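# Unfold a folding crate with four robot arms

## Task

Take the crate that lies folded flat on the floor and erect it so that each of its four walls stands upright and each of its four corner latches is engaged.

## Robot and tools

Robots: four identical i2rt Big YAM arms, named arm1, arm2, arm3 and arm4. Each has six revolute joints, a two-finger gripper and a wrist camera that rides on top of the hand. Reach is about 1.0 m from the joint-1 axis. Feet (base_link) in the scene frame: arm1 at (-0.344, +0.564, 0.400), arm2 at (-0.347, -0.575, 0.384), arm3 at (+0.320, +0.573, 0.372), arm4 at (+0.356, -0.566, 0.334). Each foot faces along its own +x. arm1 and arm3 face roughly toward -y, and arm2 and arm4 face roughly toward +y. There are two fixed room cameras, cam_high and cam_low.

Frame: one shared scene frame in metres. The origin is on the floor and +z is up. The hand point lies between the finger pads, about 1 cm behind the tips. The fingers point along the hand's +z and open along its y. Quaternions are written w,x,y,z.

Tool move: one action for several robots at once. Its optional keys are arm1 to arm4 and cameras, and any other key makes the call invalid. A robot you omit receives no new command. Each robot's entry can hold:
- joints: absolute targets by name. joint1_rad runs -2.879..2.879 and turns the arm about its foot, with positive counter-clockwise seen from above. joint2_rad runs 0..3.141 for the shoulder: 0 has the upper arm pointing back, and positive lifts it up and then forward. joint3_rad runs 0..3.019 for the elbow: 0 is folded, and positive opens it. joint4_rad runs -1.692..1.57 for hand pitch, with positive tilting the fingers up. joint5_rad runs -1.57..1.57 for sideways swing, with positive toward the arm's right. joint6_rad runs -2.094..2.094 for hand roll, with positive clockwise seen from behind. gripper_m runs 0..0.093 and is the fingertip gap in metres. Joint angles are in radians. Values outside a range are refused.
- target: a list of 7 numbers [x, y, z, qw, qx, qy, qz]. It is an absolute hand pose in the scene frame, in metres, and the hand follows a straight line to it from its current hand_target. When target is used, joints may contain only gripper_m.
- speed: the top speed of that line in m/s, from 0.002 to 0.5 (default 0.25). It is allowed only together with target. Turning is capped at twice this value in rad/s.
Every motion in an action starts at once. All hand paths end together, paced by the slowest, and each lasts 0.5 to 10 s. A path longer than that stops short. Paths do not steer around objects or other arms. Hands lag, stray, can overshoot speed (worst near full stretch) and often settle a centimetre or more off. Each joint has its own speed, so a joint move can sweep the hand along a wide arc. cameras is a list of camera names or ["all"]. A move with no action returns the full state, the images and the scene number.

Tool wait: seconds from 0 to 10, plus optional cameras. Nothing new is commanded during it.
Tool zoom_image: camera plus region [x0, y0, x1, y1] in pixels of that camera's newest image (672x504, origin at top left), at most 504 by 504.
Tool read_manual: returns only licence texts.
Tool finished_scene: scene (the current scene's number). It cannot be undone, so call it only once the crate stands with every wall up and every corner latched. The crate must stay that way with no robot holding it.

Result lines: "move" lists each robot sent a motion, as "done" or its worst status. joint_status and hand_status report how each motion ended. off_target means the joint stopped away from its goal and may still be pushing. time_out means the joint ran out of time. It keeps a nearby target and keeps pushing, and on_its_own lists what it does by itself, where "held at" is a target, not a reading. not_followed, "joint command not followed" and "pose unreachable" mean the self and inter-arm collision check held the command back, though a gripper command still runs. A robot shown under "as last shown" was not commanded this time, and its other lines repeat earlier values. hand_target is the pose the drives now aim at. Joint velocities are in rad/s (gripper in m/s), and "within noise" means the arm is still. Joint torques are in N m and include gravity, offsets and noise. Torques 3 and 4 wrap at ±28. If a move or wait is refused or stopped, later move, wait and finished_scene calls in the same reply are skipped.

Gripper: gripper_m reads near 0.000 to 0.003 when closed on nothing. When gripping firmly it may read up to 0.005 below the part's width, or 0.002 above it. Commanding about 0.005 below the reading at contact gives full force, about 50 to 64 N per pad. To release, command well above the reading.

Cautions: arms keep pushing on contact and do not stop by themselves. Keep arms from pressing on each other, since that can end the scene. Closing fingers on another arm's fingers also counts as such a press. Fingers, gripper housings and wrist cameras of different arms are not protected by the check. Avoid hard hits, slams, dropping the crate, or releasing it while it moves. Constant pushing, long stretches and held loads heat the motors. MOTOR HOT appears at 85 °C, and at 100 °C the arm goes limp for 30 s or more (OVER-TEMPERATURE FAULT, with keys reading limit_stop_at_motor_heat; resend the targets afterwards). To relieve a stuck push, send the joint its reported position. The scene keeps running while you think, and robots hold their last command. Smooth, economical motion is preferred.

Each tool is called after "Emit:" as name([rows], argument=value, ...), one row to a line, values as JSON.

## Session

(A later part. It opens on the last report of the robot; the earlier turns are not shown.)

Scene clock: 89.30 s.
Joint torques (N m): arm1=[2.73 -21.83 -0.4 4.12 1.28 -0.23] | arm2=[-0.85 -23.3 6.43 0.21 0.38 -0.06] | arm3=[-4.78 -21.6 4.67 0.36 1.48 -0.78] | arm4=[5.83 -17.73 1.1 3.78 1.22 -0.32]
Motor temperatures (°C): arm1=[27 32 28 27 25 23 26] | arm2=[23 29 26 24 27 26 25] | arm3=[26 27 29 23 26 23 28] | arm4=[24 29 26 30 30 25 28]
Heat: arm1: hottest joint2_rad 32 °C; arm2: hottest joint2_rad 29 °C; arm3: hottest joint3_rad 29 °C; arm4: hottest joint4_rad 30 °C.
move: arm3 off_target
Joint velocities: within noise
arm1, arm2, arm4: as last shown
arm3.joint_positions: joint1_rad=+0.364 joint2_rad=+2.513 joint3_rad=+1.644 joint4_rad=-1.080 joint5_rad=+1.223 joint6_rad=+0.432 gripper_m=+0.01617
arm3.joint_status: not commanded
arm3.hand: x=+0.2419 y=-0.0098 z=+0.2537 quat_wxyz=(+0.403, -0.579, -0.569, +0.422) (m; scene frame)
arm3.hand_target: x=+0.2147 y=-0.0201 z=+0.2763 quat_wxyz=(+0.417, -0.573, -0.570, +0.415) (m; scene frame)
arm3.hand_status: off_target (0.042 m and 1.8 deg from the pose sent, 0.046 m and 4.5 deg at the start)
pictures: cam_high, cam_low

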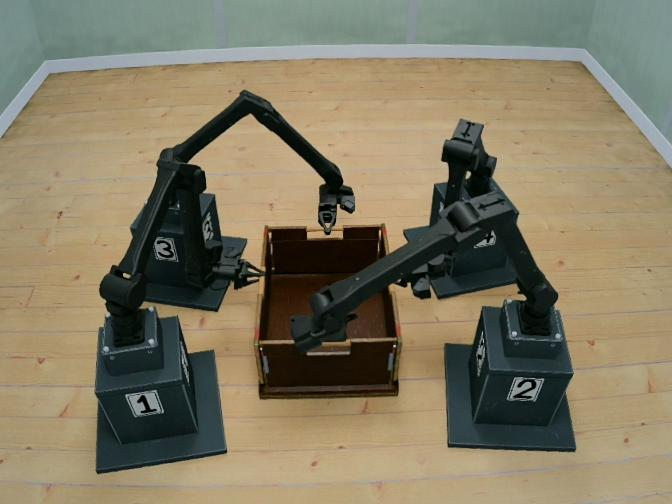

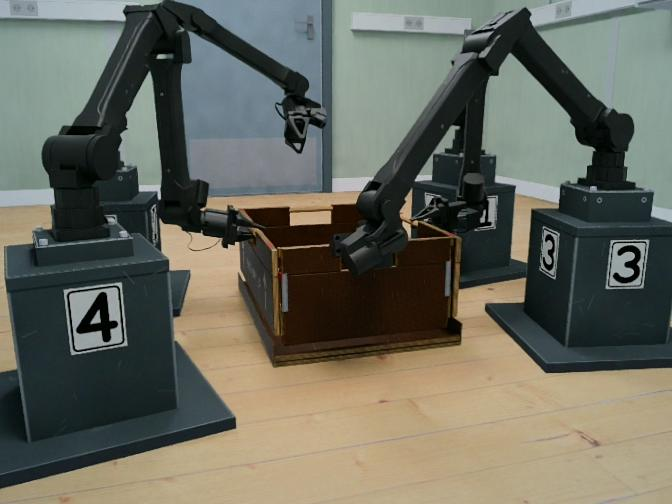

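Emit:
move(arm1={"target":[0.025,0.184,0.263,0,0,0.755,-0.656],"speed":0.08}, arm4={"target":[-0.0285,-0.158,0.258,-0.643,0.766,0,0],"speed":0.08}, arm3={"target":[0.262,-0.021,0.277,-0.415,0.573,0.573,-0.415],"speed":0.1})

Emit:
move(arm1={"target":[0.025,0.212,0.263,0,0,0.755,-0.656],"speed":0.08}, arm4={"target":[-0.0285,-0.180,0.258,-0.643,0.766,0,0],"speed":0.08})

Emit:
move(arm1={"joints":{"gripper_m":0.06}}, arm3={"joints":{"gripper_m":0.06}}, arm4={"joints":{"gripper_m":0.06}})

Emit:
move(arm1={"target":[0.025,0.285,0.285,0,0,0.755,-0.656],"speed":0.1}, arm3={"target":[0.313,-0.022,0.312,-0.415,0.573,0.573,-0.415],"speed":0.1}, arm4={"target":[-0.0285,-0.253,0.28,-0.643,0.766,0,0],"speed":0.1})

Emit:
move(arm3={"target":[0.31,0.0,0.45,-0.27,0.653,0.653,-0.27],"speed":0.25}, cameras=["cam_high","cam_low"])

Emit:
zoom_image(camera="cam_high", region=[240, 210, 420, 420])

Emit:
zoom_image(camera="cam_low", region=[220, 170, 480, 375])

Scene clock: 94.03 s.
Joint torques (N m): arm1=[-3.31 -21.3 2.18 3.26 -0.34 -0.5] | arm2=[-0.79 -23.3 6.42 0.21 0.38 -0.06] | arm3=[1.14 -20.89 6.63 -3.19 1.09 0.11] | arm4=[0.91 -16.79 5.72 3.18 -0.38 -0.71]
Motor temperatures (°C): arm1=[27 32 28 27 25 23 26] | arm2=[23 29 26 24 27 26 25] | arm3=[26 27 29 23 27 23 28] | arm4=[24 29 26 30 30 25 28]
Heat: arm1: hottest joint2_rad 32 °C; arm2: hottest joint2_rad 29 °C; arm3: hottest joint3_rad 29 °C; arm4: hottest joint4_rad 30 °C.
move: arm1 off_target; arm3 off_target; arm4 off_target
Joint velocities: within noise
arm1.joint_positions: joint1_rad=+0.916 joint2_rad=+2.557 joint3_rad=+0.870 joint4_rad=+1.292 joint5_rad=+1.070 joint6_rad=-1.232 gripper_m=+0.01727
arm1.joint_status: not commanded
arm1.hand: x=+0.0102 y=+0.2114 z=+0.2423 quat_wxyz=(+0.007, +0.006, -0.768, +0.640) (m; scene frame)
arm1.hand_target: x=+0.0221 y=+0.1902 z=+0.2628 quat_wxyz=(+0.004, +0.002, -0.756, +0.654) (m; scene frame)
arm1.hand_status: off_target (0.037 m and 2.5 deg from the pose sent, 0.039 m and 2.3 deg at the start)
arm2: as last shown
arm3.joint_positions: joint1_rad=+0.365 joint2_rad=+2.535 joint3_rad=+1.691 joint4_rad=-1.192 joint5_rad=+1.200 joint6_rad=+0.518 gripper_m=+0.01612
arm3.joint_status: not commanded
arm3.hand: x=+0.2440 y=-0.0087 z=+0.2541 quat_wxyz=(+0.410, -0.590, -0.562, +0.411) (m; scene frame)
arm3.hand_target: x=+0.2556 y=-0.0210 z=+0.2761 quat_wxyz=(+0.413, -0.577, -0.570, +0.415) (m; scene frame)
arm3.hand_status: off_target (0.032 m and 2.4 deg from the pose sent, 0.033 m and 1.8 deg at the start)
arm4.joint_positions: joint1_rad=+0.835 joint2_rad=+2.338 joint3_rad=+0.848 joint4_rad=+1.071 joint5_rad=+1.022 joint6_rad=-1.202 gripper_m=+0.01569
arm4.joint_status: not commanded
arm4.hand: x=-0.0137 y=-0.1782 z=+0.2423 quat_wxyz=(-0.627, +0.779, -0.010, +0.004) (m; scene frame)
arm4.hand_target: x=-0.0302 y=-0.1633 z=+0.2587 quat_wxyz=(-0.642, +0.767, +0.000, +0.001) (m; scene frame)
arm4.hand_status: off_target (0.030 m and 2.6 deg from the pose sent, 0.031 m and 2.8 deg at the start)
pictures: none

Scene clock: 95.03 s.
Joint torques (N m): arm1=[0.85 -21.48 0.59 3.25 0.76 -0.17] | arm2=[-0.79 -23.3 6.45 0.21 0.38 -0.06] | arm3=[1.08 -20.6 6.71 -3.03 1.08 0.1] | arm4=[2.37 -17.2 3.44 3.33 0.08 -0.46]
Motor temperatures (°C): arm1=[27 32 28 27 25 23 26] | arm2=[23 29 26 24 27 26 25] | arm3=[26 27 29 24 27 23 28] | arm4=[24 29 26 30 30 25 28]
Heat: arm1: hottest joint2_rad 32 °C; arm2: hottest joint2_rad 29 °C; arm3: hottest joint3_rad 29 °C; arm4: hottest joint4_rad 30 °C.
move: arm1 off_target; arm4 off_target
Joint velocities: within noise
arm1.joint_positions: joint1_rad=+0.921 joint2_rad=+2.559 joint3_rad=+0.871 joint4_rad=+1.292 joint5_rad=+1.082 joint6_rad=-1.232 gripper_m=+0.01727
arm1.joint_status: not commanded
arm1.hand: x=+0.0100 y=+0.2128 z=+0.2425 quat_wxyz=(+0.010, +0.004, -0.767, +0.642) (m; scene frame)
arm1.hand_target: x=+0.0252 y=+0.2108 z=+0.2618 quat_wxyz=(-0.002, +0.000, -0.756, +0.654) (m; scene frame)
arm1.hand_status: off_target (0.025 m and 2.4 deg from the pose sent, 0.025 m and 2.5 deg at the start)
arm2.joint_positions: joint1_rad=+0.396 joint2_rad=+2.127 joint3_rad=+1.637 joint4_rad=-1.397 joint5_rad=+0.841 joint6_rad=+0.384 gripper_m=+0.05989
arm2.joint_status: not commanded
arm2.hand: x=-0.3638 y=-0.0028 z=+0.4406 quat_wxyz=(-0.297, +0.644, -0.634, +0.309) (m; scene frame)
arm2.hand_target: x=-0.3607 y=+0.0019 z=+0.4497 quat_wxyz=(-0.300, +0.642, -0.640, +0.299) (m; scene frame)
arm2.hand_status: not commanded
arm3.joint_positions: joint1_rad=+0.365 joint2_rad=+2.535 joint3_rad=+1.691 joint4_rad=-1.193 joint5_rad=+1.200 joint6_rad=+0.519 gripper_m=+0.01612
arm3.joint_status: not commanded
arm3.hand: x=+0.2440 y=-0.0085 z=+0.2542 quat_wxyz=(+0.410, -0.590, -0.562, +0.411) (m; scene frame)
arm3.hand_target: x=+0.2556 y=-0.0208 z=+0.2762 quat_wxyz=(+0.413, -0.577, -0.570, +0.415) (m; scene frame)
arm3.hand_status: not commanded
arm4.joint_positions: joint1_rad=+0.838 joint2_rad=+2.338 joint3_rad=+0.848 joint4_rad=+1.071 joint5_rad=+1.030 joint6_rad=-1.202 gripper_m=+0.01569
arm4.joint_status: not commanded
arm4.hand: x=-0.0137 y=-0.1792 z=+0.2427 quat_wxyz=(-0.628, +0.778, -0.011, +0.006) (m; scene frame)
arm4.hand_target: x=-0.0267 y=-0.1772 z=+0.2574 quat_wxyz=(-0.641, +0.768, -0.002, +0.000) (m; scene frame)
arm4.hand_status: off_target (0.021 m and 2.6 deg from the pose sent, 0.022 m and 2.6 deg at the start)
pictures: none

Scene clock: 95.90 s.
Joint torques (N m): arm1=[0.5 -19.66 0.95 2.74 0.44 0.1] | arm2=[-0.79 -23.3 6.42 0.21 0.38 -0.06] | arm3=[0.56 -20.84 6.49 -1.09 0.8 0.1] | arm4=[2.61 -16.38 3.55 2.21 0.05 0.01]
Motor temperatures (°C): arm1=[27 32 27 27 25 23 26] | arm2=[23 29 26 24 27 26 25] | arm3=[26 27 29 24 27 23 28] | arm4=[24 29 26 30 30 25 28]
Heat: arm1: hottest joint2_rad 32 °C; arm2: hottest joint2_rad 29 °C; arm3: hottest joint3_rad 29 °C; arm4: hottest joint4_rad 30 °C.
move: arm1 done; arm3 done; arm4 done
Joint velocities: within noise
arm1.joint_positions: joint1_rad=+0.927 joint2_rad=+2.528 joint3_rad=+0.871 joint4_rad=+1.305 joint5_rad=+1.088 joint6_rad=-1.264 gripper_m=+0.05995
arm1.joint_status: all done
arm1.hand: x=+0.0196 y=+0.2109 z=+0.2588 quat_wxyz=(+0.005, +0.004, -0.760, +0.650) (m; scene frame)
arm1.hand_target: x=+0.0266 y=+0.2122 z=+0.2619 quat_wxyz=(+0.000, +0.005, -0.756, +0.654) (m; scene frame)
arm1.hand_status: not commanded
arm2: as last shown
arm3.joint_positions: joint1_rad=+0.374 joint2_rad=+2.532 joint3_rad=+1.693 joint4_rad=-1.244 joint5_rad=+1.207 joint6_rad=+0.510 gripper_m=+0.05989
arm3.joint_status: all done
arm3.hand: x=+0.2482 y=-0.0051 z=+0.2605 quat_wxyz=(+0.426, -0.571, -0.574, +0.403) (m; scene frame)
arm3.hand_target: x=+0.2582 y=-0.0213 z=+0.2769 quat_wxyz=(+0.413, -0.573, -0.573, +0.415) (m; scene frame)
arm3.hand_status: not commanded
arm4.joint_positions: joint1_rad=+0.846 joint2_rad=+2.326 joint3_rad=+0.849 joint4_rad=+1.097 joint5_rad=+1.030 joint6_rad=-1.253 gripper_m=+0.05994
arm4.joint_status: all done
arm4.hand: x=-0.0210 y=-0.1796 z=+0.2530 quat_wxyz=(-0.636, +0.772, +0.001, +0.006) (m; scene frame)
arm4.hand_target: x=-0.0296 y=-0.1795 z=+0.2579 quat_wxyz=(-0.641, +0.767, +0.004, +0.000) (m; scene frame)
arm4.hand_status: not commanded
pictures: none

Scene clock: 97.73 s.
Joint torques (N m): arm1=[0.67 -18.08 -0.4 1.2 0.56 0.29] | arm2=[-0.85 -23.36 6.43 0.21 0.38 -0.06] | arm3=[-0.09 -20.48 7.1 -1.47 0.37 0.26] | arm4=[1.96 -15.62 1.84 1.03 0.25 0.38]
Motor temperatures (°C): arm1=[27 32 27 27 25 23 26] | arm2=[23 29 26 24 27 26 25] | arm3=[26 27 29 24 27 23 28] | arm4=[24 29 26 30 30 25 28]
Heat: arm1: hottest joint2_rad 32 °C; arm2: hottest joint2_rad 29 °C; arm3: hottest joint3_rad 29 °C; arm4: hottest joint4_rad 30 °C.
move: arm1 done; arm3 off_target; arm4 done
Joint velocities: within noise
arm1.joint_positions: joint1_rad=+1.097 joint2_rad=+2.441 joint3_rad=+0.776 joint4_rad=+1.195 joint5_rad=+1.254 joint6_rad=-1.123 gripper_m=+0.05998
arm1.joint_status: not commanded
arm1.hand: x=+0.0237 y=+0.2812 z=+0.2837 quat_wxyz=(+0.004, +0.001, -0.753, +0.657) (m; scene frame)
arm1.hand_target: x=+0.0243 y=+0.2843 z=+0.2860 quat_wxyz=(+0.001, +0.000, -0.754, +0.657) (m; scene frame)
arm1.hand_status: done (0.004 m and 0.5 deg from the pose sent, 0.079 m and 1.1 deg at the start)
arm2: as last shown
arm3.joint_positions: joint1_rad=+0.466 joint2_rad=+2.526 joint3_rad=+1.783 joint4_rad=-1.531 joint5_rad=+1.172 joint6_rad=+0.700 gripper_m=+0.05989
arm3.joint_status: not commanded
arm3.hand: x=+0.3039 y=-0.0092 z=+0.2991 quat_wxyz=(+0.430, -0.562, -0.578, +0.406) (m; scene frame)
arm3.hand_target: x=+0.3114 y=-0.0222 z=+0.3124 quat_wxyz=(+0.415, -0.573, -0.572, +0.415) (m; scene frame)
arm3.hand_status: off_target (0.020 m and 2.4 deg from the pose sent, 0.084 m and 1.9 deg at the start)
arm4.joint_positions: joint1_rad=+0.995 joint2_rad=+2.234 joint3_rad=+0.760 joint4_rad=+1.023 joint5_rad=+1.177 joint6_rad=-1.159 gripper_m=+0.05995
arm4.joint_status: not commanded
arm4.hand: x=-0.0267 y=-0.2457 z=+0.2799 quat_wxyz=(-0.645, +0.764, -0.001, +0.006) (m; scene frame)
arm4.hand_target: x=-0.0252 y=-0.2490 z=+0.2802 quat_wxyz=(-0.644, +0.765, -0.003, +0.004) (m; scene frame)
arm4.hand_status: done (0.008 m and 0.8 deg from the pose sent, 0.079 m and 1.3 deg at the start)
pictures: none

Scene clock: 99.67 s.
Joint torques (N m): arm1=[0.32 -18.84 -0.36 1.47 0.51 0.26] | arm2=[-0.79 -23.3 6.43 0.23 0.37 -0.06] | arm3=[-1.61 -17.85 5.5 0.4 0.36 0.05] | arm4=[2.2 -15.68 1.84 0.91 0.24 0.4]
Motor temperatures (°C): arm1=[27 31 27 27 25 23 26] | arm2=[23 29 26 24 27 26 25] | arm3=[26 27 29 23 27 23 28] | arm4=[24 29 26 30 29 25 28]
Heat: arm1: hottest joint2_rad 31 °C; arm2: hottest joint2_rad 29 °C; arm3: hottest joint3_rad 29 °C; arm4: hottest joint4_rad 30 °C.
move: arm3 done
Joint velocities: within noise
arm1, arm2, arm4: as last shown
arm3.joint_positions: joint1_rad=+0.419 joint2_rad=+2.047 joint3_rad=+1.612 joint4_rad=-1.328 joint5_rad=+0.773 joint6_rad=+0.280 gripper_m=+0.05989
arm3.joint_status: not commanded
arm3.hand: x=+0.3145 y=-0.0036 z=+0.4515 quat_wxyz=(+0.270, -0.652, -0.653, +0.274) (m; scene frame)
arm3.hand_target: x=+0.3099 y=-0.0011 z=+0.4492 quat_wxyz=(+0.270, -0.653, -0.654, +0.270) (m; scene frame)
arm3.hand_status: done (0.006 m and 0.5 deg from the pose sent, 0.151 m and 27.7 deg at the start)
arm4.hand_target: x=-0.0253 y=-0.2490 z=+0.2802 quat_wxyz=(-0.644, +0.765, -0.003, +0.004) (m; scene frame)
pictures: cam_high, cam_low

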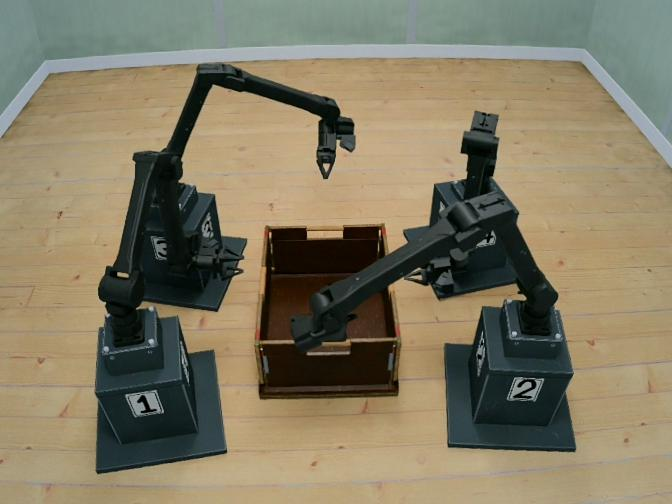

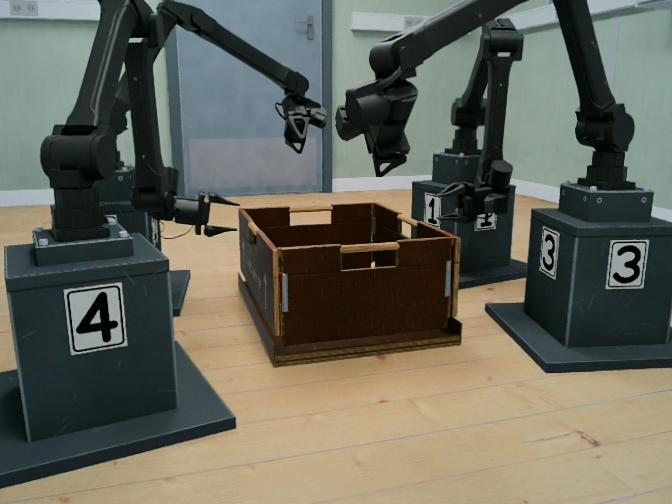

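Scaled by 2.400 from the camera's 672x504 image, which has a finer 960x720 frame.

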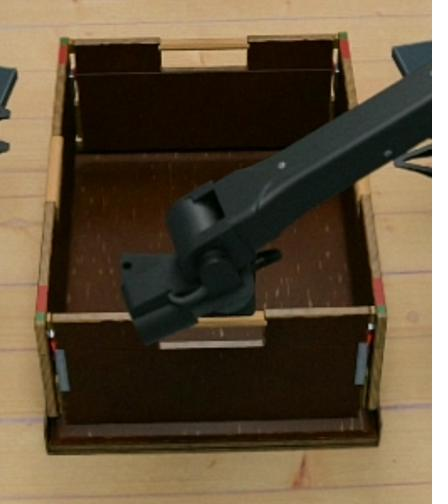

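Scaled by 1.938 from the camera's 672x504 image, which has a finer 960x720 frame.

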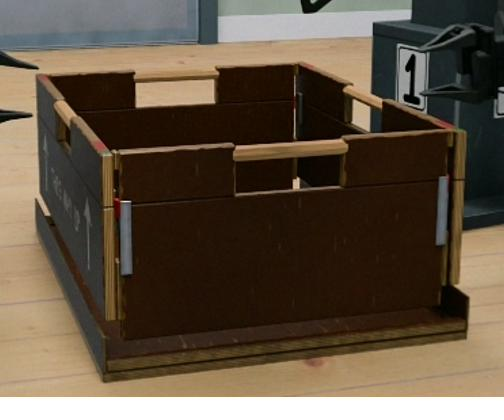

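Same result as scene 1.

Emit:
finished_scene(scene=2)

The scene is finished: the task was done.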